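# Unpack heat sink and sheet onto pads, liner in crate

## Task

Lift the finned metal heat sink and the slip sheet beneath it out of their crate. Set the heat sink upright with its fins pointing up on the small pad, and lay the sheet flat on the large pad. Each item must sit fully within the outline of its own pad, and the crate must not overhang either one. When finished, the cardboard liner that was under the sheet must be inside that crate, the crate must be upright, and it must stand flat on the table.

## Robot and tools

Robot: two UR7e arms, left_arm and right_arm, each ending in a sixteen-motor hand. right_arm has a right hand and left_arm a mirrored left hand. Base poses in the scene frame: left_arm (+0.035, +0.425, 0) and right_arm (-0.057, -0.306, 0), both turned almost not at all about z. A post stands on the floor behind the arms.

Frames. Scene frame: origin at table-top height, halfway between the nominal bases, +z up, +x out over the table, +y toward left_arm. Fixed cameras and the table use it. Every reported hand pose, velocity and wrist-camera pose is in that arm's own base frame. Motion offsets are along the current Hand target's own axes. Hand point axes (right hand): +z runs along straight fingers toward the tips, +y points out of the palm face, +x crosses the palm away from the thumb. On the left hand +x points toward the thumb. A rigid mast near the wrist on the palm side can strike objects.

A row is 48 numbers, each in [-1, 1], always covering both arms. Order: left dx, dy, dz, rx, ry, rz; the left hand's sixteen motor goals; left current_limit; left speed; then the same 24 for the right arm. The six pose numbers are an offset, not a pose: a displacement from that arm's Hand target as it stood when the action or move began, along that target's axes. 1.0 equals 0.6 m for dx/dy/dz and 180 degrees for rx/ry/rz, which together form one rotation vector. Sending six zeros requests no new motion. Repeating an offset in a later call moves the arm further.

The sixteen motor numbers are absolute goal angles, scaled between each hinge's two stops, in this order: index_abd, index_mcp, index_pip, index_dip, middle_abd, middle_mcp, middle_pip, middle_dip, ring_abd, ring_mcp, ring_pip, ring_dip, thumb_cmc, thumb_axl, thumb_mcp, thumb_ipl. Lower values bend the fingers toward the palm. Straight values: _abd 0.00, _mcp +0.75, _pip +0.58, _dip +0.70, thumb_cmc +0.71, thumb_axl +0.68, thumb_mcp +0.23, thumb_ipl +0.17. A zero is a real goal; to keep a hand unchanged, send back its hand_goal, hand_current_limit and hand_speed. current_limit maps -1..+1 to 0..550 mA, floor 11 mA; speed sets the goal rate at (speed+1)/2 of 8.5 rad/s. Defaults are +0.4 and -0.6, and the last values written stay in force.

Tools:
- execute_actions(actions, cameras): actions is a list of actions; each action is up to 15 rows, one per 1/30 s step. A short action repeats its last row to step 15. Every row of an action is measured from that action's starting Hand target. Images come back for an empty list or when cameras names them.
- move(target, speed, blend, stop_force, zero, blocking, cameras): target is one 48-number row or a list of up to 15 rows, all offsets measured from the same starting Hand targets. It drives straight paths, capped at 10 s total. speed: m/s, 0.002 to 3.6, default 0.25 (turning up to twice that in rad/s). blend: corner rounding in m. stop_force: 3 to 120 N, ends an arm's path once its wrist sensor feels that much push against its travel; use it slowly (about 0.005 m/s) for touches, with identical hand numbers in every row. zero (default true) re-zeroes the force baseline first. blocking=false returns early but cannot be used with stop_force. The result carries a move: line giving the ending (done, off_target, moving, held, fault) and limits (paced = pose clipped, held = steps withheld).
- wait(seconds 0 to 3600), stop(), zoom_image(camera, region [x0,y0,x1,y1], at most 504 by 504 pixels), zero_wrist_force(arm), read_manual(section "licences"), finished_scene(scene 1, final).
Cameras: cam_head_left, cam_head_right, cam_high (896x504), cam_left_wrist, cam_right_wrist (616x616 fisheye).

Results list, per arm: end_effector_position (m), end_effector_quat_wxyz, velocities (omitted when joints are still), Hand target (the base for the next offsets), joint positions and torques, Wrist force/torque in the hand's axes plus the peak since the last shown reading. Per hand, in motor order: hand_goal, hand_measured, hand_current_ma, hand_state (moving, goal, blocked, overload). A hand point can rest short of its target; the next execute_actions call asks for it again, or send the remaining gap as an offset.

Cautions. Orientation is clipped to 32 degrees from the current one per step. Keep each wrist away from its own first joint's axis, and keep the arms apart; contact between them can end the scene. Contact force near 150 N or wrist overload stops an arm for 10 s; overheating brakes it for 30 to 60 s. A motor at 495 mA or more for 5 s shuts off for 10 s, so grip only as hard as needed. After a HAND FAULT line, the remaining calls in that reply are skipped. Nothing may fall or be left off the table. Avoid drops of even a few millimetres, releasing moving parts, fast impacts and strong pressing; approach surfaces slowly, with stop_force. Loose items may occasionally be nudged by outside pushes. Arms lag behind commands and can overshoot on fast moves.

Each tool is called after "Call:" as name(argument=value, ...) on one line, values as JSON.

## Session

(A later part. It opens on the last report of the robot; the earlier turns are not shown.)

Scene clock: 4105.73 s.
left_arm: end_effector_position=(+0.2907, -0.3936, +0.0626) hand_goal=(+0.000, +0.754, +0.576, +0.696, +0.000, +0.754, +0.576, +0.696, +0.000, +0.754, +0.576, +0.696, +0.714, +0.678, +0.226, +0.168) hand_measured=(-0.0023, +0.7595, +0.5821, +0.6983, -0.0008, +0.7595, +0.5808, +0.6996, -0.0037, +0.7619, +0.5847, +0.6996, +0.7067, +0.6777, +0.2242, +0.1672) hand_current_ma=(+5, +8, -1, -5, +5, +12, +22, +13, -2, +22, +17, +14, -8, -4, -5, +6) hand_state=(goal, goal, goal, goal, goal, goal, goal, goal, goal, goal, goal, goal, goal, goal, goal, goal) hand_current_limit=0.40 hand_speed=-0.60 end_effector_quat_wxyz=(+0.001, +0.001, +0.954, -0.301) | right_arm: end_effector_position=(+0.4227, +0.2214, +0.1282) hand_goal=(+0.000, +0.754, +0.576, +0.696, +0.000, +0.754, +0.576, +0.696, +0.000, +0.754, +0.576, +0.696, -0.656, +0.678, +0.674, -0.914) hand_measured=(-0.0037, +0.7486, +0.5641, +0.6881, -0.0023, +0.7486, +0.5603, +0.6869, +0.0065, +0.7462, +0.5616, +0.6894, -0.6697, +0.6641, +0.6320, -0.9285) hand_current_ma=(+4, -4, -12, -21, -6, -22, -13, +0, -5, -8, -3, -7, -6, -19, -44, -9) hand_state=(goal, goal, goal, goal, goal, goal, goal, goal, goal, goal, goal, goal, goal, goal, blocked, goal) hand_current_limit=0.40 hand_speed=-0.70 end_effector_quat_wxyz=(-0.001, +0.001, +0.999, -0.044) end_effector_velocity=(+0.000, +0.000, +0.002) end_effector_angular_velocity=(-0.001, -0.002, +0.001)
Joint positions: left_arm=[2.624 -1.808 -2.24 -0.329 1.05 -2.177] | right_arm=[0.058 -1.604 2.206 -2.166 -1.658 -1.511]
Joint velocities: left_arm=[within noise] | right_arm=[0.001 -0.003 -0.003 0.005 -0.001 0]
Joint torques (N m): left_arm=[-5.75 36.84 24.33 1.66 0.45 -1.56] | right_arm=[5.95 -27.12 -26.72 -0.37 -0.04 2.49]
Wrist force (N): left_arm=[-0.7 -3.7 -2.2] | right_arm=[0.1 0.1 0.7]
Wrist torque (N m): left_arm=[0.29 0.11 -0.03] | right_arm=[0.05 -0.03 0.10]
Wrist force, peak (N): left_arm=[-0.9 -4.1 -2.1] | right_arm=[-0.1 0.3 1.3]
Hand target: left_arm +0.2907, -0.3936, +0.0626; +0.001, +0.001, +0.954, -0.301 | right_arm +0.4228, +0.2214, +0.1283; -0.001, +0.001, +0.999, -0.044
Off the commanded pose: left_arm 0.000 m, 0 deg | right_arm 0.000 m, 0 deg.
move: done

Call:
move(target=[0,0,0,0,0,0,0,0.754,0.576,0.696,0,0.754,0.576,0.696,0,0.754,0.576,0.696,0.714,0.678,0.226,0.168,0.4,-0.6,0,0.0017,0.02,0,0,0,0,0.754,0.576,0.696,0,0.754,0.576,0.696,0,0.754,0.576,0.696,-0.657,0.677,0.674,-0.9135,0.4,-0.7], speed=0.005, stop_force=3, cameras=["cam_head_left"])

Call:
zoom_image(camera="cam_head_left", region=[440, 220, 520, 300])

Scene clock: 4113.50 s.
left_arm: end_effector_position=(+0.2907, -0.3936, +0.0626) hand_goal=(+0.000, +0.754, +0.576, +0.696, +0.000, +0.754, +0.576, +0.696, +0.000, +0.754, +0.576, +0.696, +0.714, +0.678, +0.226, +0.168) hand_measured=(+0.0007, +0.7607, +0.5808, +0.6983, +0.0007, +0.7595, +0.5808, +0.6983, -0.0052, +0.7631, +0.5847, +0.6996, +0.7054, +0.6788, +0.2222, +0.1681) hand_current_ma=(+4, +4, +0, -4, +8, +14, +17, +9, +2, +21, +18, +7, -4, -6, -4, +11) hand_state=(goal, goal, goal, goal, goal, goal, goal, goal, goal, goal, goal, goal, goal, goal, goal, goal) hand_current_limit=0.40 hand_speed=-0.60 end_effector_quat_wxyz=(+0.001, +0.001, +0.954, -0.301) | right_arm: end_effector_position=(+0.4228, +0.2214, +0.1208) hand_goal=(+0.000, +0.754, +0.576, +0.696, +0.000, +0.754, +0.576, +0.696, +0.000, +0.754, +0.576, +0.696, -0.656, +0.678, +0.674, -0.914) hand_measured=(-0.0037, +0.7486, +0.5641, +0.6881, -0.0023, +0.7486, +0.5603, +0.6869, +0.0065, +0.7462, +0.5616, +0.6881, -0.6697, +0.6641, +0.6320, -0.9276) hand_current_ma=(-10, -6, +0, -24, -21, -22, -20, +6, +4, -9, -5, -15, -6, -22, -36, -16) hand_state=(goal, goal, goal, goal, goal, goal, goal, goal, goal, goal, goal, goal, goal, goal, blocked, goal) hand_current_limit=0.40 hand_speed=-0.70 end_effector_quat_wxyz=(-0.001, +0.001, +0.999, -0.044)
Joint positions: left_arm=[2.624 -1.808 -2.24 -0.329 1.05 -2.177] | right_arm=[0.058 -1.592 2.217 -2.19 -1.658 -1.511]
Joint torques (N m): left_arm=[-6.11 36.73 24.67 3.63 0.53 -1.47] | right_arm=[-2.35 -25.65 -26.72 -0.24 0.04 0.37]
Wrist force (N): left_arm=[-0.9 -3.8 -2.1] | right_arm=[-0.2 0.2 -2.8]
Wrist torque (N m): left_arm=[0.27 0.13 -0.04] | right_arm=[0.37 0.03 0.07]
Wrist force, peak (N): left_arm=[-0.9 -4.0 -2.2] | right_arm=[-0.6 0.3 -3.9]
Hand target: left_arm +0.2907, -0.3936, +0.0626; +0.001, +0.001, +0.954, -0.301 | right_arm +0.4228, +0.2214, +0.1208; -0.001, +0.001, +0.999, -0.044 (not the last commanded pose)
Off the commanded pose: left_arm 0.000 m, 0 deg | right_arm 0.005 m, 0 deg.
move: contact (right_arm)

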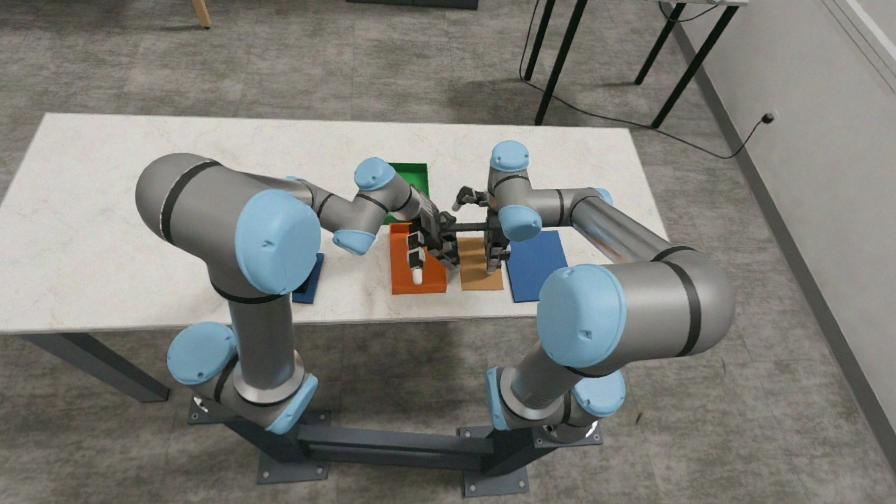

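Scaled by 6.300 from the camera's image (finer frame: 1280x720).

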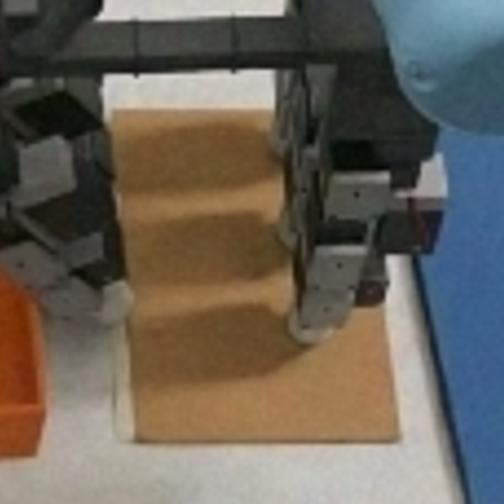

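Call:
move(target=[0,0,0,0,0,0,0,0.754,0.576,0.696,0,0.754,0.576,0.696,0,0.754,0.576,0.696,0.714,0.678,0.226,0.168,0.4,-0.6,0.025,0,-0.001,0,0,0,0,0.754,0.576,0.696,0,0.754,0.576,0.696,0,0.754,0.576,0.696,-0.657,0.677,0.674,-0.9135,0.4,-0.7], speed=0.01, cameras=["cam_head_left"])

Call:
zoom_image(camera="cam_head_left", region=[440, 220, 520, 300])

Scene clock: 4119.30 s.
left_arm: end_effector_position=(+0.2907, -0.3936, +0.0626) hand_goal=(+0.000, +0.754, +0.576, +0.696, +0.000, +0.754, +0.576, +0.696, +0.000, +0.754, +0.576, +0.696, +0.714, +0.678, +0.226, +0.168) hand_measured=(+0.0007, +0.7595, +0.5821, +0.6983, -0.0008, +0.7607, +0.5821, +0.6983, -0.0037, +0.7619, +0.5847, +0.6996, +0.7067, +0.6777, +0.2222, +0.1672) hand_current_ma=(+0, +10, -1, -7, +7, +16, +15, +9, +0, +21, +19, +4, -6, +3, -5, +1) hand_state=(goal, goal, goal, goal, goal, goal, goal, goal, goal, goal, goal, goal, goal, goal, goal, goal) hand_current_limit=0.40 hand_speed=-0.60 end_effector_quat_wxyz=(+0.001, +0.001, +0.954, -0.301) | right_arm: end_effector_position=(+0.4077, +0.2215, +0.1214) hand_goal=(+0.000, +0.754, +0.576, +0.696, +0.000, +0.754, +0.576, +0.696, +0.000, +0.754, +0.576, +0.696, -0.656, +0.678, +0.674, -0.914) hand_measured=(+0.0549, +0.7486, +0.5693, +0.6881, +0.0270, +0.7486, +0.5603, +0.6856, +0.0065, +0.7462, +0.5629, +0.6881, -0.6697, +0.6641, +0.6320, -0.9285) hand_current_ma=(+14, -3, -1, -8, +5, -8, -24, -4, -4, -14, -6, -12, -19, -22, -53, -16) hand_state=(blocked, goal, goal, goal, blocked, goal, goal, goal, goal, goal, goal, goal, goal, goal, blocked, goal) hand_current_limit=0.40 hand_speed=-0.70 end_effector_quat_wxyz=(-0.001, +0.001, +0.999, -0.044)
Joint positions: left_arm=[2.624 -1.808 -2.24 -0.329 1.05 -2.177] | right_arm=[0.061 -1.628 2.25 -2.186 -1.658 -1.508]
Joint torques (N m): left_arm=[-5.88 37.24 25.03 4.44 0.49 -1.49] | right_arm=[4.54 -13.46 -21.89 -0.63 0.88 2.41]
Wrist force (N): left_arm=[-0.7 -3.8 -2.1] | right_arm=[-0.2 -0.1 0.6]
Wrist torque (N m): left_arm=[0.28 0.11 -0.02] | right_arm=[0.04 -0.06 0.07]
Wrist force, peak (N): left_arm=[-0.9 -4.1 -2.2] | right_arm=[0.0 0.0 -3.0]
Hand target: left_arm +0.2907, -0.3936, +0.0626; +0.001, +0.001, +0.954, -0.301 | right_arm +0.4078, +0.2215, +0.1215; -0.001, +0.001, +0.999, -0.044
Off the commanded pose: left_arm 0.000 m, 0 deg | right_arm 0.000 m, 0 deg.
move: done

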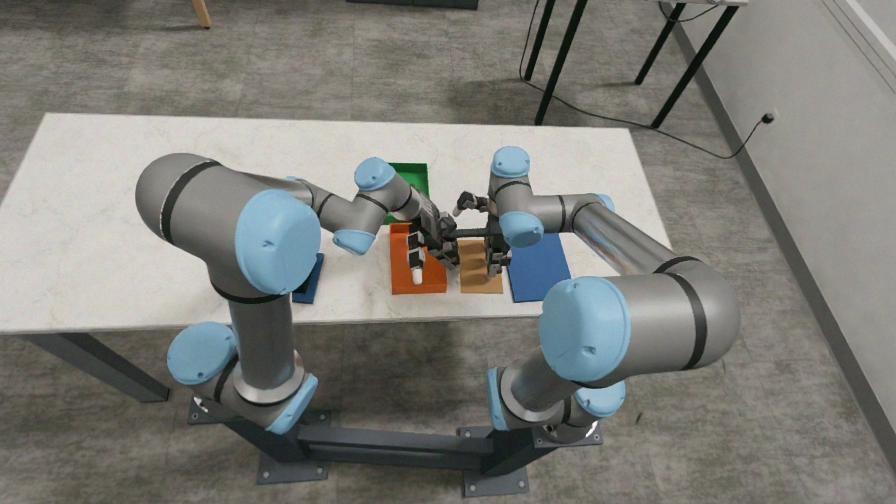

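Scaled by 6.300 from the camera's image (finer frame: 1280x720).

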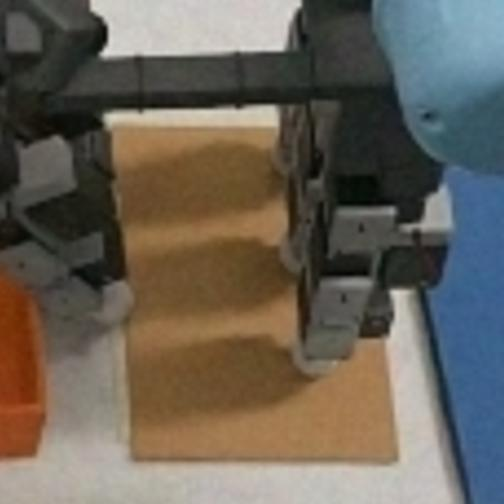

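Call:
move(target=[[0,0,0,0,0,0,0,0.754,0.576,0.696,0,0.754,0.576,0.696,0,0.754,0.576,0.696,0.714,0.678,0.226,0.168,0.4,-0.6,0,0,0.0013,0,0,0,0,0.754,0.576,0.696,0,0.754,0.576,0.696,0,0.754,0.576,0.696,-0.657,0.677,0.674,-0.9135,0.4,-0.7],[0,0,0,0,0,0,0,0.754,0.576,0.696,0,0.754,0.576,0.696,0,0.754,0.576,0.696,0.714,0.678,0.226,0.168,0.4,-0.6,0.04,0,0.0013,0,0,0,0,0.754,0.576,0.696,0,0.754,0.576,0.696,0,0.754,0.576,0.696,-0.657,0.677,0.674,-0.9135,0.4,-0.7]], speed=0.01, cameras=["cam_head_left"])

Call:
zoom_image(camera="cam_head_left", region=[440, 220, 520, 310])

Scene clock: 4130.20 s.
left_arm: end_effector_position=(+0.2907, -0.3936, +0.0626) hand_goal=(+0.000, +0.754, +0.576, +0.696, +0.000, +0.754, +0.576, +0.696, +0.000, +0.754, +0.576, +0.696, +0.714, +0.678, +0.226, +0.168) hand_measured=(-0.0023, +0.7607, +0.5795, +0.6996, -0.0008, +0.7607, +0.5808, +0.6996, -0.0037, +0.7619, +0.5834, +0.6996, +0.7067, +0.6767, +0.2232, +0.1681) hand_current_ma=(+4, +5, +4, -7, +10, +13, +13, +11, -3, +24, +19, +6, -12, -5, -9, +11) hand_state=(goal, goal, goal, goal, goal, goal, goal, goal, goal, goal, goal, goal, goal, goal, goal, goal) hand_current_limit=0.40 hand_speed=-0.60 end_effector_quat_wxyz=(+0.001, +0.001, +0.954, -0.301) | right_arm: end_effector_position=(+0.3837, +0.2214, +0.1207) hand_goal=(+0.000, +0.754, +0.576, +0.696, +0.000, +0.754, +0.576, +0.696, +0.000, +0.754, +0.576, +0.696, -0.656, +0.678, +0.674, -0.914) hand_measured=(+0.0857, +0.7511, +0.5718, +0.6894, +0.0564, +0.7486, +0.5603, +0.6856, +0.0065, +0.7450, +0.5616, +0.6830, -0.6697, +0.6641, +0.6320, -0.9285) hand_current_ma=(+37, -16, +0, -13, +14, -6, -21, -10, +6, -3, -13, -10, -28, -19, -54, -12) hand_state=(blocked, goal, goal, goal, blocked, goal, goal, goal, goal, goal, goal, goal, goal, goal, blocked, goal) hand_current_limit=0.40 hand_speed=-0.70 end_effector_quat_wxyz=(-0.001, +0.001, +0.999, -0.044)
Joint positions: left_arm=[2.624 -1.808 -2.24 -0.329 1.05 -2.177] | right_arm=[0.065 -1.686 2.304 -2.181 -1.658 -1.504]
Joint torques (N m): left_arm=[-6.18 36.78 24.63 4.53 0.36 -1.68] | right_arm=[5 -10.88 -20.9 -0.32 0.7 2.54]
Wrist force (N): left_arm=[-1.0 -3.9 -2.0] | right_arm=[-0.9 0.1 -1.6]
Wrist torque (N m): left_arm=[0.26 0.14 -0.04] | right_arm=[0.25 -0.09 0.03]
Wrist force, peak (N): left_arm=[-0.9 -4.1 -2.3] | right_arm=[-2.2 0.4 -3.0]
Hand target: left_arm +0.2907, -0.3936, +0.0626; +0.001, +0.001, +0.954, -0.301 | right_arm +0.3838, +0.2214, +0.1207; -0.001, +0.001, +0.999, -0.044
Off the commanded pose: left_arm 0.000 m, 0 deg | right_arm 0.000 m, 0 deg.
move: done

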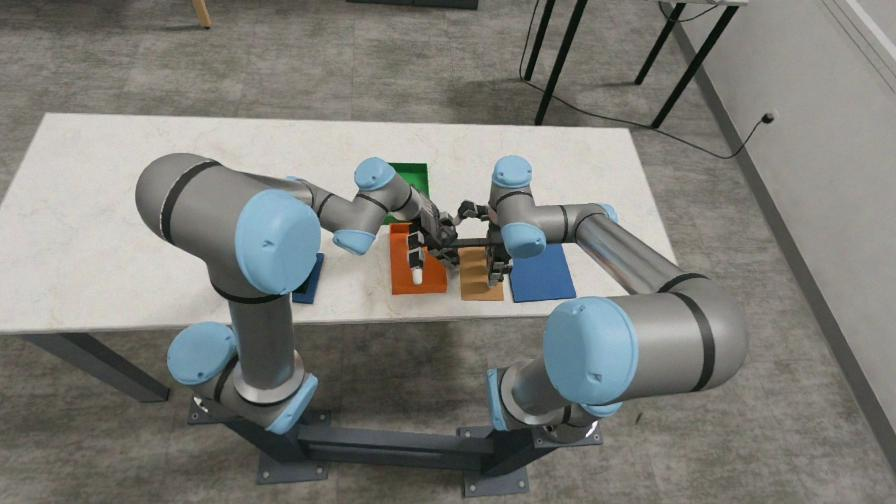

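Scaled by 5.600 from the camera's image (finer frame: 1280x720).

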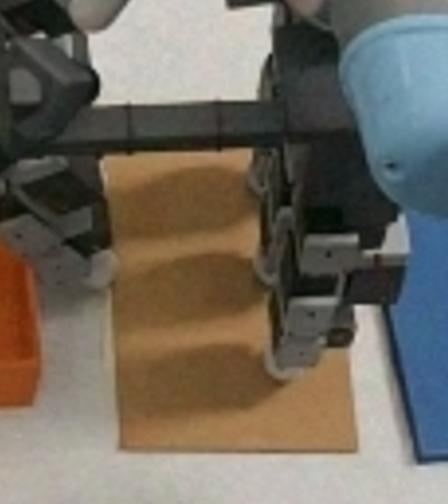

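Call:
move(target=[0,0,0,0,0,0,0,0.754,0.576,0.696,0,0.754,0.576,0.696,0,0.754,0.576,0.696,0.714,0.678,0.226,0.168,0.4,-0.6,0.0733,0,0.0005,0,0,0,0,0.754,0.576,0.696,0,0.754,0.576,0.696,0,0.754,0.576,0.696,-0.657,0.677,0.674,-0.9135,0.4,-0.7], speed=0.012, cameras=["cam_head_left","cam_head_right"])

Call:
zoom_image(camera="cam_head_left", region=[440, 220, 530, 330])

Scene clock: 4142.67 s.
left_arm: end_effector_position=(+0.2907, -0.3936, +0.0626) hand_goal=(+0.000, +0.754, +0.576, +0.696, +0.000, +0.754, +0.576, +0.696, +0.000, +0.754, +0.576, +0.696, +0.714, +0.678, +0.226, +0.168) hand_measured=(-0.0008, +0.7607, +0.5808, +0.6983, -0.0008, +0.7607, +0.5808, +0.6983, -0.0052, +0.7607, +0.5847, +0.6996, +0.7067, +0.6777, +0.2242, +0.1672) hand_current_ma=(+6, +12, +0, -5, +1, +14, +12, +9, -2, +22, +13, +9, -4, -3, -9, +10) hand_state=(goal, goal, goal, goal, goal, goal, goal, goal, goal, goal, goal, goal, goal, goal, goal, goal) hand_current_limit=0.40 hand_speed=-0.60 end_effector_quat_wxyz=(+0.001, +0.001, +0.954, -0.301) | right_arm: end_effector_position=(+0.3397, +0.2215, +0.1204) hand_goal=(+0.000, +0.754, +0.576, +0.696, +0.000, +0.754, +0.576, +0.696, +0.000, +0.754, +0.576, +0.696, -0.656, +0.678, +0.674, -0.914) hand_measured=(+0.0857, +0.7547, +0.5770, +0.6907, +0.0564, +0.7486, +0.5641, +0.6856, +0.0080, +0.7426, +0.5616, +0.6830, -0.6685, +0.6641, +0.6320, -0.9285) hand_current_ma=(+47, +5, -7, -7, +28, -6, -9, -3, +4, -11, -1, -19, -13, -26, -52, -20) hand_state=(blocked, goal, goal, goal, blocked, goal, goal, goal, goal, goal, goal, goal, goal, goal, blocked, goal) hand_current_limit=0.40 hand_speed=-0.70 end_effector_quat_wxyz=(-0.001, +0.001, +0.999, -0.044)
Joint positions: left_arm=[2.624 -1.808 -2.24 -0.329 1.05 -2.177] | right_arm=[0.073 -1.802 2.394 -2.155 -1.658 -1.496]
Joint torques (N m): left_arm=[-6.08 37.42 24.54 4.45 0.47 -1.66] | right_arm=[2.84 -0.2 -23.37 -1.21 0.86 2.74]
Wrist force (N): left_arm=[-0.7 -3.7 -2.0] | right_arm=[-1.5 -0.1 -2.0]
Wrist torque (N m): left_arm=[0.28 0.11 -0.02] | right_arm=[0.28 -0.02 -0.11]
Wrist force, peak (N): left_arm=[-0.8 -4.1 -2.1] | right_arm=[-1.6 0.0 -2.4]
Hand target: left_arm +0.2907, -0.3936, +0.0626; +0.001, +0.001, +0.954, -0.301 | right_arm +0.3398, +0.2215, +0.1205; -0.001, +0.001, +0.999, -0.044
Off the commanded pose: left_arm 0.000 m, 0 deg | right_arm 0.000 m, 0 deg.
move: done

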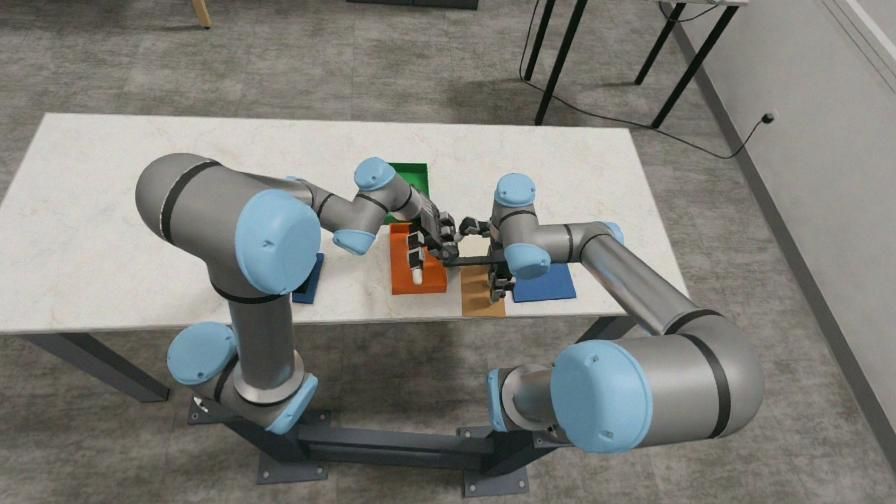

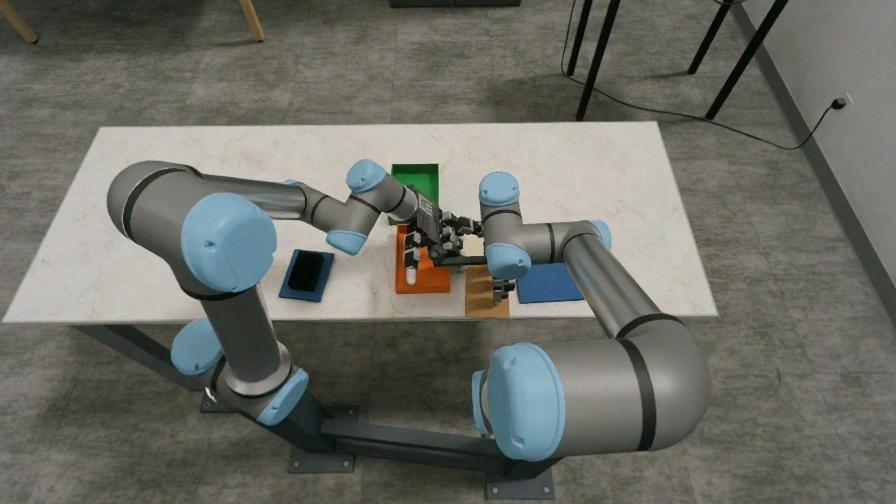

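Scaled by 4.582 from the camera's image (finer frame: 1280x720).

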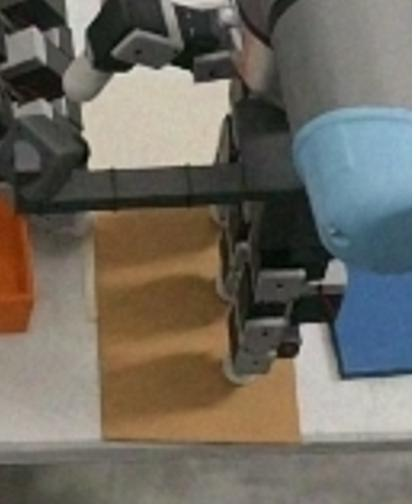

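Call:
move(target=[0,0,0,0,0,0,0,0.754,0.576,0.696,0,0.754,0.576,0.696,0,0.754,0.576,0.696,0.714,0.678,0.226,0.168,0.4,-0.6,0,0,0,0,0,0,0,0.754,0.576,0.696,0,0.754,0.576,0.696,0,0.98,0.62,0.75,-0.657,0.677,0.674,-0.9135,0.4,-0.7], speed=0.012)

Call:
move(target=[0,0,0,0,0,0,0,0.754,0.576,0.696,0,0.754,0.576,0.696,0,0.754,0.576,0.696,0.714,0.678,0.226,0.168,0.4,-0.6,0.0633,0,0.0005,0,0,0,0,0.754,0.576,0.696,0,0.754,0.576,0.696,0,0.98,0.62,0.75,-0.657,0.677,0.674,-0.9135,0.4,-0.7], speed=0.012, cameras=["cam_head_left","cam_head_right"])

Call:
zoom_image(camera="cam_head_left", region=[440, 220, 530, 330])

Call:
zoom_image(camera="cam_head_right", region=[440, 220, 530, 340])

Scene clock: 4153.03 s.
left_arm: end_effector_position=(+0.2907, -0.3936, +0.0626) hand_goal=(+0.000, +0.754, +0.576, +0.696, +0.000, +0.754, +0.576, +0.696, +0.000, +0.754, +0.576, +0.696, +0.714, +0.678, +0.226, +0.168) hand_measured=(+0.0007, +0.7607, +0.5808, +0.6971, -0.0008, +0.7595, +0.5821, +0.6983, -0.0037, +0.7607, +0.5847, +0.6996, +0.7054, +0.6767, +0.2232, +0.1681) hand_current_ma=(+2, +14, -2, -6, +7, +15, +14, +10, -4, +21, +12, +7, -3, -3, -5, +9) hand_state=(goal, goal, goal, goal, goal, goal, goal, goal, goal, goal, goal, goal, goal, goal, goal, goal) hand_current_limit=0.40 hand_speed=-0.60 end_effector_quat_wxyz=(+0.001, +0.001, +0.954, -0.301) | right_arm: end_effector_position=(+0.3398, +0.2215, +0.1205) hand_goal=(+0.000, +0.754, +0.576, +0.696, +0.000, +0.754, +0.576, +0.696, +0.000, +0.980, +0.620, +0.750, -0.656, +0.678, +0.674, -0.914) hand_measured=(+0.0857, +0.7547, +0.5770, +0.6907, +0.0564, +0.7486, +0.5629, +0.6856, +0.0080, +0.9307, +0.5936, +0.7353, -0.6697, +0.6641, +0.6320, -0.9276) hand_current_ma=(+43, -3, -1, -5, +16, -21, -13, +9, -2, -26, -6, -18, -11, -25, -49, -9) hand_state=(blocked, goal, goal, goal, blocked, goal, goal, goal, goal, blocked, blocked, goal, goal, goal, blocked, goal) hand_current_limit=0.40 hand_speed=-0.70 end_effector_quat_wxyz=(-0.001, +0.001, +0.999, -0.044)
Joint positions: left_arm=[2.624 -1.808 -2.24 -0.329 1.05 -2.177] | right_arm=[0.073 -1.802 2.394 -2.155 -1.658 -1.496]
Joint torques (N m): left_arm=[-7.08 36.5 25.55 4.38 0.33 -1.56] | right_arm=[-5.69 -2.14 -26.79 -4.29 0.72 -2.11]
Wrist force (N): left_arm=[-0.8 -3.9 -2.1] | right_arm=[-1.2 -0.2 -1.7]
Wrist torque (N m): left_arm=[0.26 0.13 -0.03] | right_arm=[0.25 -0.01 -0.10]
Wrist force, peak (N): left_arm=[-0.8 -4.2 -2.2] | right_arm=[-1.8 -0.1 -2.3]
Hand target: left_arm +0.2907, -0.3936, +0.0626; +0.001, +0.001, +0.954, -0.301 | right_arm +0.3398, +0.2215, +0.1205; -0.001, +0.001, +0.999, -0.044
Off the commanded pose: left_arm 0.000 m, 0 deg | right_arm 0.000 m, 0 deg.
move: done

Scene clock: 4156.47 s.
left_arm: end_effector_position=(+0.2907, -0.3936, +0.0626) hand_goal=(+0.000, +0.754, +0.576, +0.696, +0.000, +0.754, +0.576, +0.696, +0.000, +0.754, +0.576, +0.696, +0.714, +0.678, +0.226, +0.168) hand_measured=(-0.0023, +0.7607, +0.5821, +0.6996, -0.0008, +0.7607, +0.5808, +0.6996, -0.0052, +0.7631, +0.5847, +0.6983, +0.7054, +0.6767, +0.2242, +0.1681) hand_current_ma=(+5, +6, +4, -4, +7, +16, +13, +15, -2, +17, +18, +9, -1, +3, -9, +8) hand_state=(goal, goal, goal, goal, goal, goal, goal, goal, goal, goal, goal, goal, goal, goal, goal, goal) hand_current_limit=0.40 hand_speed=-0.60 end_effector_quat_wxyz=(+0.001, +0.001, +0.954, -0.301) | right_arm: end_effector_position=(+0.3017, +0.2215, +0.1201) hand_goal=(+0.000, +0.754, +0.576, +0.696, +0.000, +0.754, +0.576, +0.696, +0.000, +0.980, +0.620, +0.750, -0.656, +0.678, +0.674, -0.914) hand_measured=(+0.0857, +0.7595, +0.5808, +0.6932, +0.0593, +0.7450, +0.5603, +0.6843, +0.0065, +0.9307, +0.5936, +0.7353, -0.6697, +0.6641, +0.6320, -0.9285) hand_current_ma=(+36, +3, +8, -17, +17, -13, -14, -2, -4, -34, -10, -20, -24, -19, -37, -9) hand_state=(blocked, goal, goal, goal, blocked, goal, goal, goal, goal, blocked, blocked, goal, goal, goal, blocked, goal) hand_current_limit=0.40 hand_speed=-0.70 end_effector_quat_wxyz=(-0.001, +0.001, +0.999, -0.044)
Joint positions: left_arm=[2.624 -1.808 -2.24 -0.329 1.05 -2.177] | right_arm=[0.083 -1.912 2.465 -2.114 -1.658 -1.486]
Joint torques (N m): left_arm=[-5.76 36.64 25.08 4.37 0.29 -1.67] | right_arm=[2.67 1.42 -24.19 -2.02 0.83 2.56]
Wrist force (N): left_arm=[-0.9 -3.8 -2.0] | right_arm=[-1.8 -0.2 -2.1]
Wrist torque (N m): left_arm=[0.26 0.13 -0.03] | right_arm=[0.28 -0.01 -0.14]
Wrist force, peak (N): left_arm=[-0.9 -4.0 -2.2] | right_arm=[-1.9 -0.4 -2.5]
Hand target: left_arm +0.2907, -0.3936, +0.0626; +0.001, +0.001, +0.954, -0.301 | right_arm +0.3018, +0.2215, +0.1202; -0.001, +0.001, +0.999, -0.044
Off the commanded pose: left_arm 0.000 m, 0 deg | right_arm 0.000 m, 0 deg.
move: done

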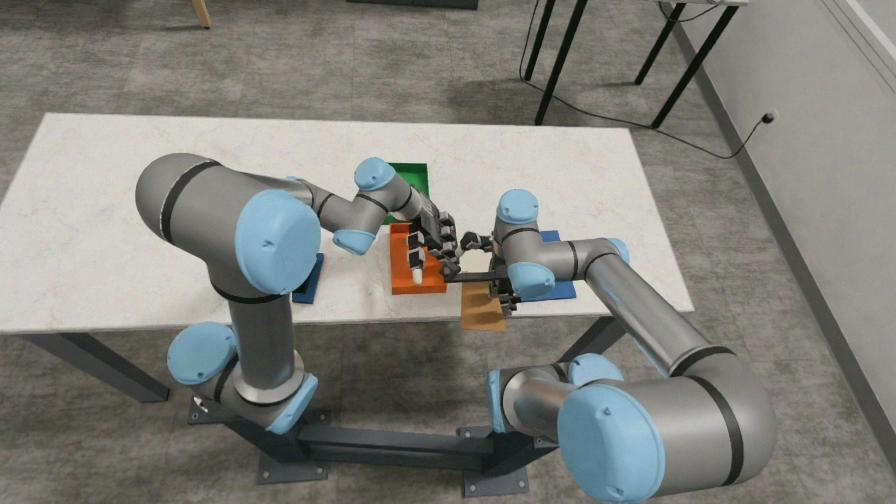

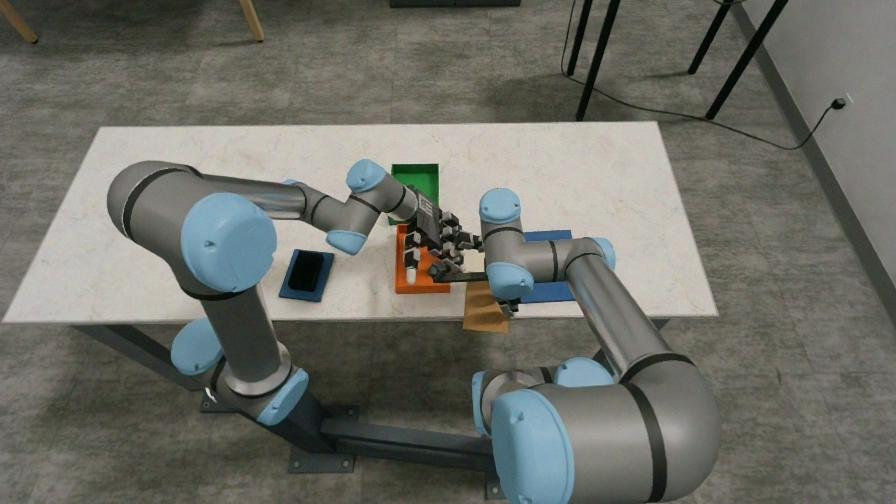

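Scaled by 4.582 from the camera's image (finer frame: 1280x720).

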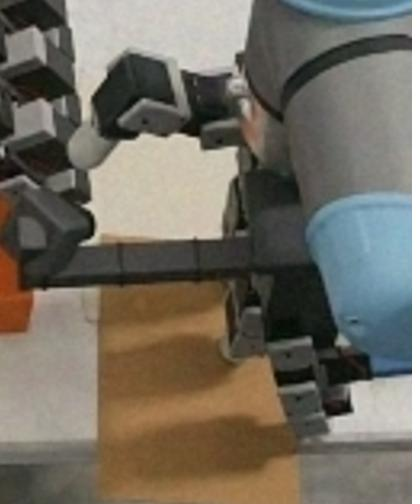

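Scaled by 4.200 from the camera's image (finer frame: 1280x720).

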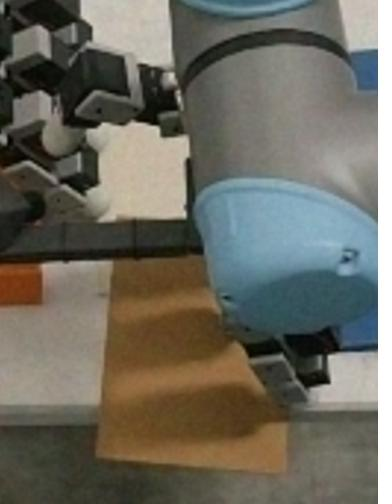

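Call:
move(target=[[0,0,0,0,0,0,0,0.754,0.576,0.696,0,0.754,0.576,0.696,0,0.754,0.576,0.696,0.714,0.678,0.226,0.168,0.4,-0.6,0.0133,0,0.0003,0,0,0,0,0.754,0.576,0.696,0,0.754,0.576,0.696,0,0.98,0.62,0.75,-0.657,0.677,0.674,-0.9135,0.4,-0.7],[0,0,0,0,0,0,0,0.754,0.576,0.696,0,0.754,0.576,0.696,0,0.754,0.576,0.696,0.714,0.678,0.226,0.168,0.4,-0.6,0.0133,-0.0145,-0.166,0,0,0,0,0.754,0.576,0.696,0,0.754,0.576,0.696,0,0.98,0.62,0.75,-0.657,0.677,0.674,-0.9135,0.4,-0.7]], speed=[0.012, 0.08], cameras=["cam_head_left","cam_head_right"])

Call:
zoom_image(camera="cam_head_left", region=[430, 210, 540, 340])

Scene clock: 4186.40 s.
left_arm: end_effector_position=(+0.2907, -0.3936, +0.0626) hand_goal=(+0.000, +0.754, +0.576, +0.696, +0.000, +0.754, +0.576, +0.696, +0.000, +0.754, +0.576, +0.696, +0.714, +0.678, +0.226, +0.168) hand_measured=(-0.0008, +0.7607, +0.5821, +0.6983, -0.0008, +0.7595, +0.5808, +0.6983, -0.0037, +0.7619, +0.5834, +0.6983, +0.7054, +0.6767, +0.2232, +0.1672) hand_current_ma=(+7, +2, -5, -9, +8, +13, +16, +12, +0, +20, +11, +10, -7, -4, -1, +12) hand_state=(goal, goal, goal, goal, goal, goal, goal, goal, goal, goal, goal, goal, goal, goal, goal, goal) hand_current_limit=0.40 hand_speed=-0.60 end_effector_quat_wxyz=(+0.001, +0.001, +0.954, -0.301) | right_arm: end_effector_position=(+0.2940, +0.2216, +0.2202) hand_goal=(+0.000, +0.754, +0.576, +0.696, +0.000, +0.754, +0.576, +0.696, +0.000, +0.980, +0.620, +0.750, -0.656, +0.678, +0.674, -0.914) hand_measured=(+0.0256, +0.7547, +0.5782, +0.6881, +0.0212, +0.7438, +0.5590, +0.6856, +0.0065, +0.9307, +0.5936, +0.7353, -0.6697, +0.6641, +0.6320, -0.9285) hand_current_ma=(+7, -3, +11, -4, +1, -11, -18, -2, +2, -41, -10, -22, -21, -17, -42, -11) hand_state=(blocked, goal, goal, goal, blocked, goal, goal, goal, goal, blocked, blocked, goal, goal, goal, blocked, goal) hand_current_limit=0.40 hand_speed=-0.70 end_effector_quat_wxyz=(-0.001, +0.001, +0.999, -0.044)
Joint positions: left_arm=[2.624 -1.808 -2.24 -0.329 1.05 -2.177] | right_arm=[0.086 -2.06 2.266 -1.769 -1.658 -1.483]
Joint torques (N m): left_arm=[-5.77 36.66 23.85 4.51 0.51 -1.66] | right_arm=[-3.75 4.78 -20.7 -2.22 -1.24 1.84]
Wrist force (N): left_arm=[-0.6 -3.8 -2.1] | right_arm=[0.3 0.6 1.0]
Wrist torque (N m): left_arm=[0.28 0.10 -0.02] | right_arm=[0.07 -0.07 0.03]
Wrist force, peak (N): left_arm=[-0.9 -4.1 -2.3] | right_arm=[-2.2 -0.1 -2.6]
Hand target: left_arm +0.2907, -0.3936, +0.0626; +0.001, +0.001, +0.954, -0.301 | right_arm +0.2940, +0.2216, +0.2202; -0.001, +0.001, +0.999, -0.044
Off the commanded pose: left_arm 0.000 m, 0 deg | right_arm 0.000 m, 0 deg.
move: done

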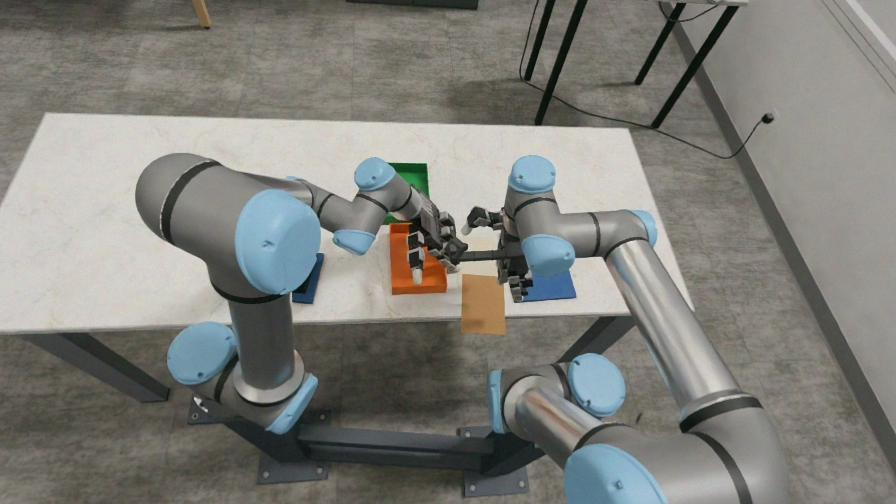

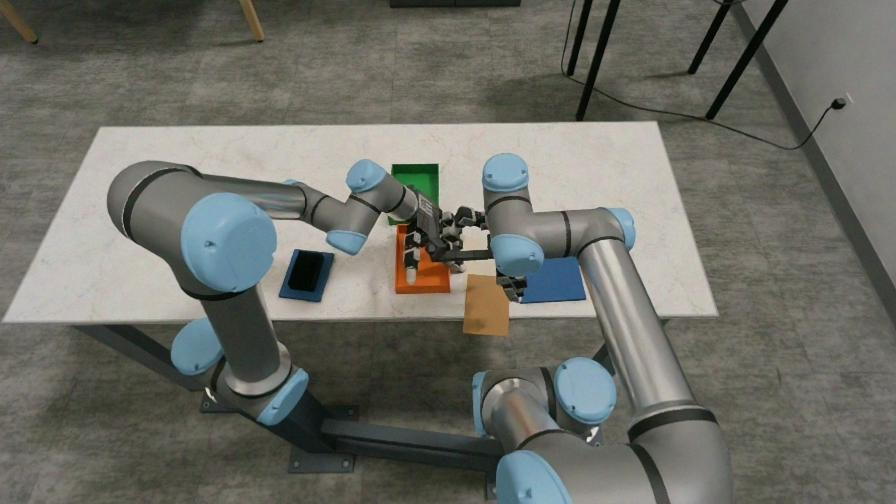

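Scaled by 3.877 from the camera's image (finer frame: 1280x720).

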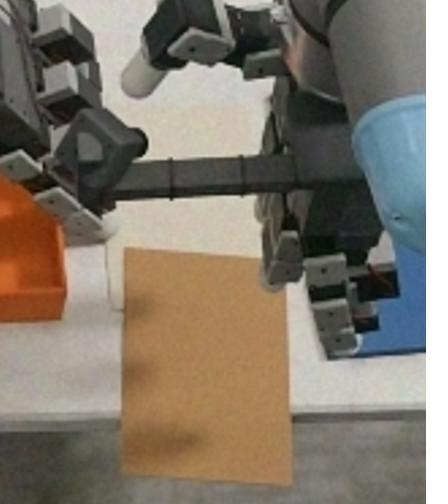

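Call:
execute_actions(actions=[], cameras=["cam_head_left","cam_head_right"])

Scene clock: 4203.80 s.
left_arm: end_effector_position=(+0.2907, -0.3936, +0.0626) hand_goal=(+0.000, +0.754, +0.576, +0.696, +0.000, +0.754, +0.576, +0.696, +0.000, +0.754, +0.576, +0.696, +0.714, +0.678, +0.226, +0.168) hand_measured=(-0.0023, +0.7607, +0.5808, +0.6983, -0.0008, +0.7607, +0.5821, +0.6983, -0.0037, +0.7619, +0.5834, +0.6996, +0.7054, +0.6777, +0.2242, +0.1672) hand_current_ma=(+3, +8, +1, -8, +6, +11, +13, +8, +1, +20, +19, +10, -14, -2, -5, +8) hand_state=(goal, goal, goal, goal, goal, goal, goal, goal, goal, goal, goal, goal, goal, goal, goal, goal) hand_current_limit=0.40 hand_speed=-0.60 end_effector_quat_wxyz=(+0.001, +0.001, +0.954, -0.301) | right_arm: end_effector_position=(+0.2940, +0.2216, +0.2202) hand_goal=(+0.000, +0.754, +0.576, +0.696, +0.000, +0.754, +0.576, +0.696, +0.000, +0.980, +0.620, +0.750, -0.656, +0.678, +0.674, -0.914) hand_measured=(+0.0241, +0.7547, +0.5782, +0.6881, +0.0212, +0.7450, +0.5603, +0.6856, +0.0065, +0.9307, +0.5936, +0.7353, -0.6697, +0.6641, +0.6320, -0.9276) hand_current_ma=(-2, +7, -6, -12, -4, -21, -23, +5, -7, -38, -12, -12, -13, -24, -41, -11) hand_state=(blocked, goal, goal, goal, blocked, goal, goal, goal, goal, blocked, blocked, goal, goal, goal, blocked, goal) hand_current_limit=0.40 hand_speed=-0.70 end_effector_quat_wxyz=(-0.001, +0.001, +0.999, -0.044)
Joint positions: left_arm=[2.624 -1.808 -2.24 -0.329 1.05 -2.177] | right_arm=[0.086 -2.06 2.266 -1.768 -1.658 -1.483]
Joint velocities: within noise
Joint torques (N m): left_arm=[-6.39 36.67 24.25 4.54 0.19 -1.58] | right_arm=[-6.14 4.76 -31.03 -0.45 -0.71 -2.12]
Wrist force (N): left_arm=[-0.8 -3.8 -2.0] | right_arm=[0.1 0.3 0.8]
Wrist torque (N m): left_arm=[0.26 0.12 -0.03] | right_arm=[0.05 -0.04 0.01]
Wrist force, peak (N): left_arm=[-0.7 -4.1 -2.2] | right_arm=[0.2 0.6 1.1]
Hand target: left_arm +0.2907, -0.3936, +0.0626; +0.001, +0.001, +0.954, -0.301 | right_arm +0.2940, +0.2216, +0.2202; -0.001, +0.001, +0.999, -0.044
Off the commanded pose: left_arm 0.000 m, 0 deg | right_arm 0.000 m, 0 deg.
Images, in order (width x height): cam_head_left 896x504, cam_head_right 896x504.

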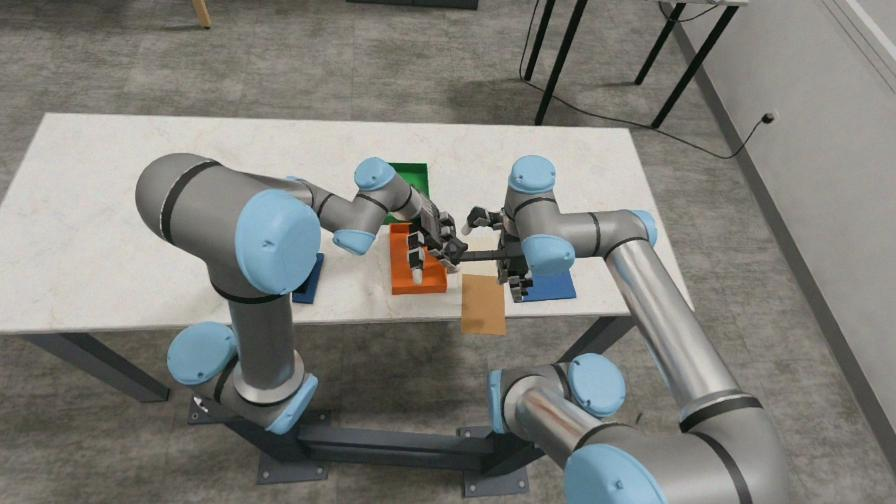

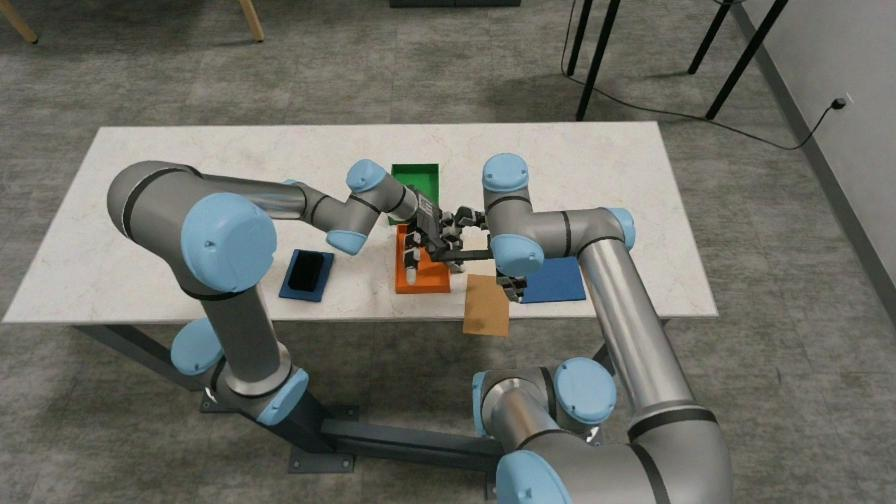

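Call:
move(target=[0,0,0,0,0,0,0,0.754,0.576,0.696,0,0.754,0.576,0.696,0,0.754,0.576,0.696,0.714,0.678,0.226,0.168,0.4,-0.6,0,0,0,0,0,0,0,0.56,-0.883,0.261,0,0.56,-0.883,0.261,0,0.56,-0.883,0.261,-0.657,0.678,0.674,-0.914,0.4,-0.7])

Call:
move(target=[0,0,0,0,0,0,0,0.754,0.576,0.696,0,0.754,0.576,0.696,0,0.754,0.576,0.696,0.714,0.678,0.226,0.168,0.4,-0.6,0.1488,0.0116,0.0162,0,0.0435,0.498,0,0.56,-0.883,0.261,0,0.56,-0.883,0.261,0,0.56,-0.883,0.261,-0.657,0.678,0.674,-0.914,0.4,-0.7], speed=0.2, cameras=["cam_head_left","cam_right_wrist","cam_high"])

Scene clock: 4229.17 s.
left_arm: end_effector_position=(+0.2907, -0.3936, +0.0626) hand_goal=(+0.000, +0.754, +0.576, +0.696, +0.000, +0.754, +0.576, +0.696, +0.000, +0.754, +0.576, +0.696, +0.714, +0.678, +0.226, +0.168) hand_measured=(-0.0008, +0.7607, +0.5808, +0.6983, -0.0008, +0.7583, +0.5808, +0.6983, -0.0052, +0.7607, +0.5847, +0.6983, +0.7054, +0.6756, +0.2232, +0.1681) hand_current_ma=(+1, +6, +5, -7, +7, +12, +19, +9, -4, +24, +17, +6, -11, -3, +0, +10) hand_state=(goal, goal, goal, goal, goal, goal, goal, goal, goal, goal, goal, goal, goal, goal, goal, goal) hand_current_limit=0.40 hand_speed=-0.60 end_effector_quat_wxyz=(+0.001, +0.001, +0.954, -0.301) | right_arm: end_effector_position=(+0.2940, +0.2216, +0.2202) hand_goal=(+0.000, +0.560, -0.882, +0.262, +0.000, +0.560, -0.882, +0.262, +0.000, +0.560, -0.882, +0.262, -0.656, +0.678, +0.674, -0.914) hand_measured=(+0.0241, +0.5690, -0.8447, +0.2753, +0.0212, +0.5677, -0.8396, +0.2804, +0.0065, +0.5726, -0.8435, +0.2741, -0.6697, +0.6641, +0.6320, -0.9276) hand_current_ma=(+7, +15, +36, +10, +2, -1, +21, +19, +6, +8, +34, -9, -16, -16, -48, -19) hand_state=(blocked, goal, blocked, goal, blocked, goal, blocked, goal, goal, goal, blocked, goal, goal, goal, blocked, goal) hand_current_limit=0.40 hand_speed=-0.70 end_effector_quat_wxyz=(-0.001, +0.001, +0.999, -0.044)
Joint positions: left_arm=[2.624 -1.808 -2.24 -0.329 1.05 -2.177] | right_arm=[0.086 -2.06 2.266 -1.768 -1.658 -1.483]
Joint torques (N m): left_arm=[-5.94 37.06 24.27 4.44 0.25 -1.59] | right_arm=[-6.41 4.35 -30.55 -1.09 0.17 -2.11]
Wrist force (N): left_arm=[-0.8 -3.9 -2.0] | right_arm=[0.1 0.1 0.7]
Wrist torque (N m): left_arm=[0.26 0.13 -0.03] | right_arm=[0.11 -0.04 0.00]
Wrist force, peak (N): left_arm=[-0.7 -4.0 -2.2] | right_arm=[0.1 0.2 1.3]
Hand target: left_arm +0.2907, -0.3936, +0.0626; +0.001, +0.001, +0.954, -0.301 | right_arm +0.2940, +0.2216, +0.2202; -0.001, +0.001, +0.999, -0.044
Off the commanded pose: left_arm 0.000 m, 0 deg | right_arm 0.000 m, 0 deg.
move: done

Scene clock: 4233.60 s.
left_arm: end_effector_position=(+0.2907, -0.3936, +0.0626) hand_goal=(+0.000, +0.754, +0.576, +0.696, +0.000, +0.754, +0.576, +0.696, +0.000, +0.754, +0.576, +0.696, +0.714, +0.678, +0.226, +0.168) hand_measured=(-0.0008, +0.7607, +0.5821, +0.6983, -0.0023, +0.7619, +0.5821, +0.6983, -0.0052, +0.7619, +0.5847, +0.6996, +0.7067, +0.6777, +0.2232, +0.1672) hand_current_ma=(+5, +8, -4, -4, +9, +11, +14, +10, -2, +26, +16, +6, -12, +1, -4, +10) hand_state=(goal, goal, goal, goal, goal, goal, goal, goal, goal, goal, goal, goal, goal, goal, goal, goal) hand_current_limit=0.40 hand_speed=-0.60 end_effector_quat_wxyz=(+0.001, +0.001, +0.954, -0.301) | right_arm: end_effector_position=(+0.2047, +0.2279, +0.2100) hand_goal=(+0.000, +0.560, -0.882, +0.262, +0.000, +0.560, -0.882, +0.262, +0.000, +0.560, -0.882, +0.262, -0.656, +0.678, +0.674, -0.914) hand_measured=(+0.0256, +0.5677, -0.8447, +0.2753, +0.0212, +0.5677, -0.8383, +0.2804, +0.0065, +0.5726, -0.8435, +0.2741, -0.6697, +0.6641, +0.6320, -0.9276) hand_current_ma=(+4, +4, +25, +13, +0, -5, +20, +28, -3, +24, +40, -12, -13, -30, -38, -9) hand_state=(blocked, goal, blocked, goal, blocked, goal, blocked, goal, goal, goal, blocked, goal, goal, goal, blocked, goal) hand_current_limit=0.40 hand_speed=-0.70 end_effector_quat_wxyz=(-0.031, +0.707, +0.706, -0.031)
Joint positions: left_arm=[2.624 -1.808 -2.24 -0.329 1.05 -2.177] | right_arm=[0.578 -2.147 2.314 -1.664 -1.523 0.578]
Joint torques (N m): left_arm=[-6.1 36.41 24.86 4.44 -0.02 -1.6] | right_arm=[-3.14 -7.77 -21.23 -0.27 -0.93 2.68]
Wrist force (N): left_arm=[-0.6 -3.7 -1.9] | right_arm=[0.1 -0.1 0.8]
Wrist torque (N m): left_arm=[0.27 0.10 -0.02] | right_arm=[0.06 -0.05 -0.01]
Wrist force, peak (N): left_arm=[-0.8 -3.9 -2.2] | right_arm=[0.3 -0.5 1.1]
Hand target: left_arm +0.2907, -0.3936, +0.0626; +0.001, +0.001, +0.954, -0.301 | right_arm +0.2047, +0.2278, +0.2100; -0.031, +0.707, +0.706, -0.031
Off the commanded pose: left_arm 0.000 m, 0 deg | right_arm 0.000 m, 0 deg.
move: done
cam_right_wrist: T_world_to_cam=[[0.62296, -0.77609, -0.09802, 0.11043], [-0.42718, -0.44248, 0.78849, -0.02703], [-0.65532, -0.44932, -0.60718, 0.48581]] pos_world=[0.23802, 0.29203, 0.32711]
Images, in order (width x height): cam_head_left 896x504, cam_high 896x504, cam_right_wrist 616x616.

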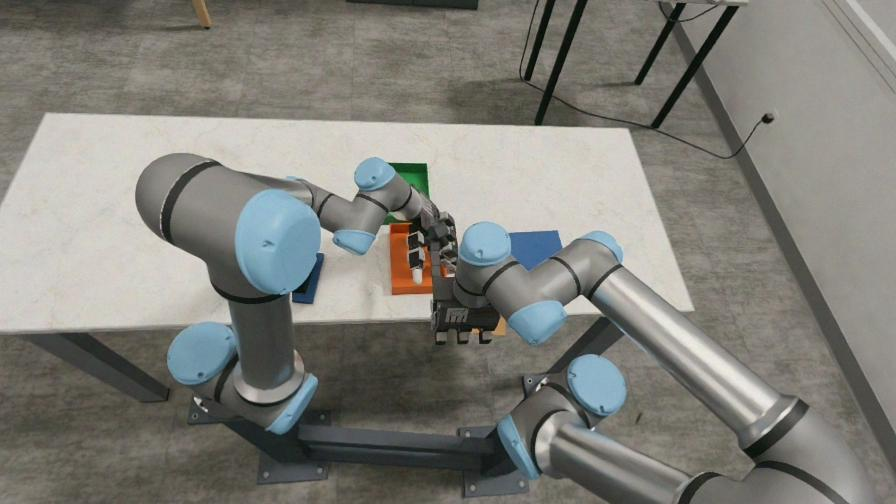

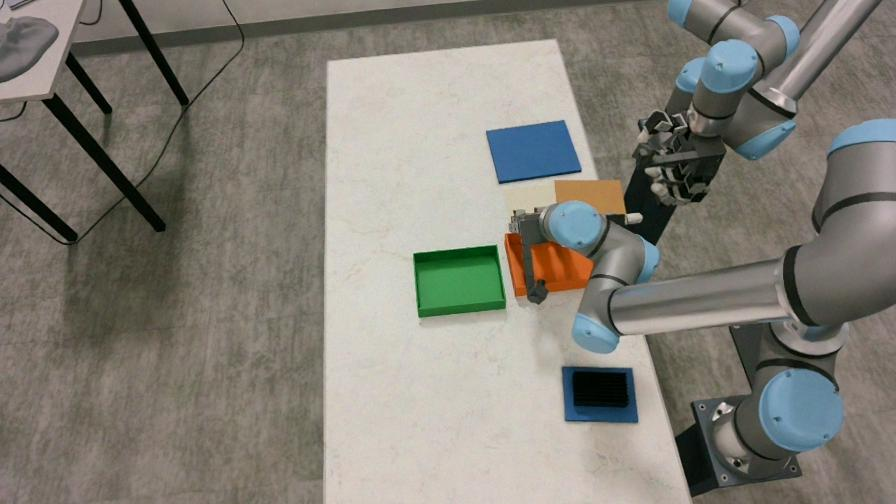

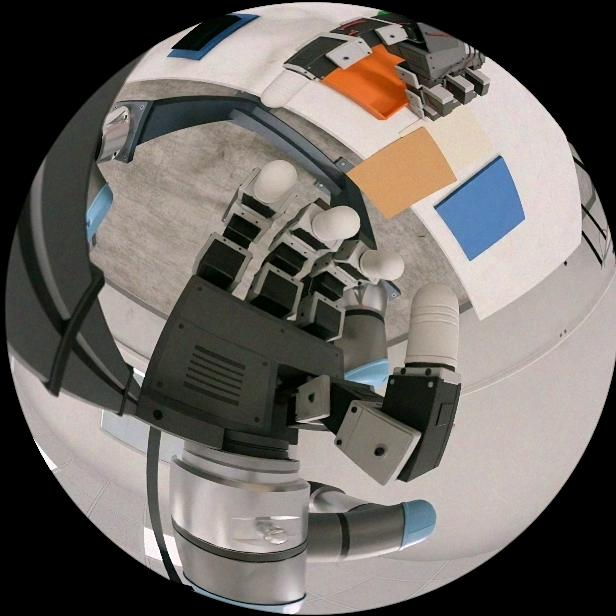

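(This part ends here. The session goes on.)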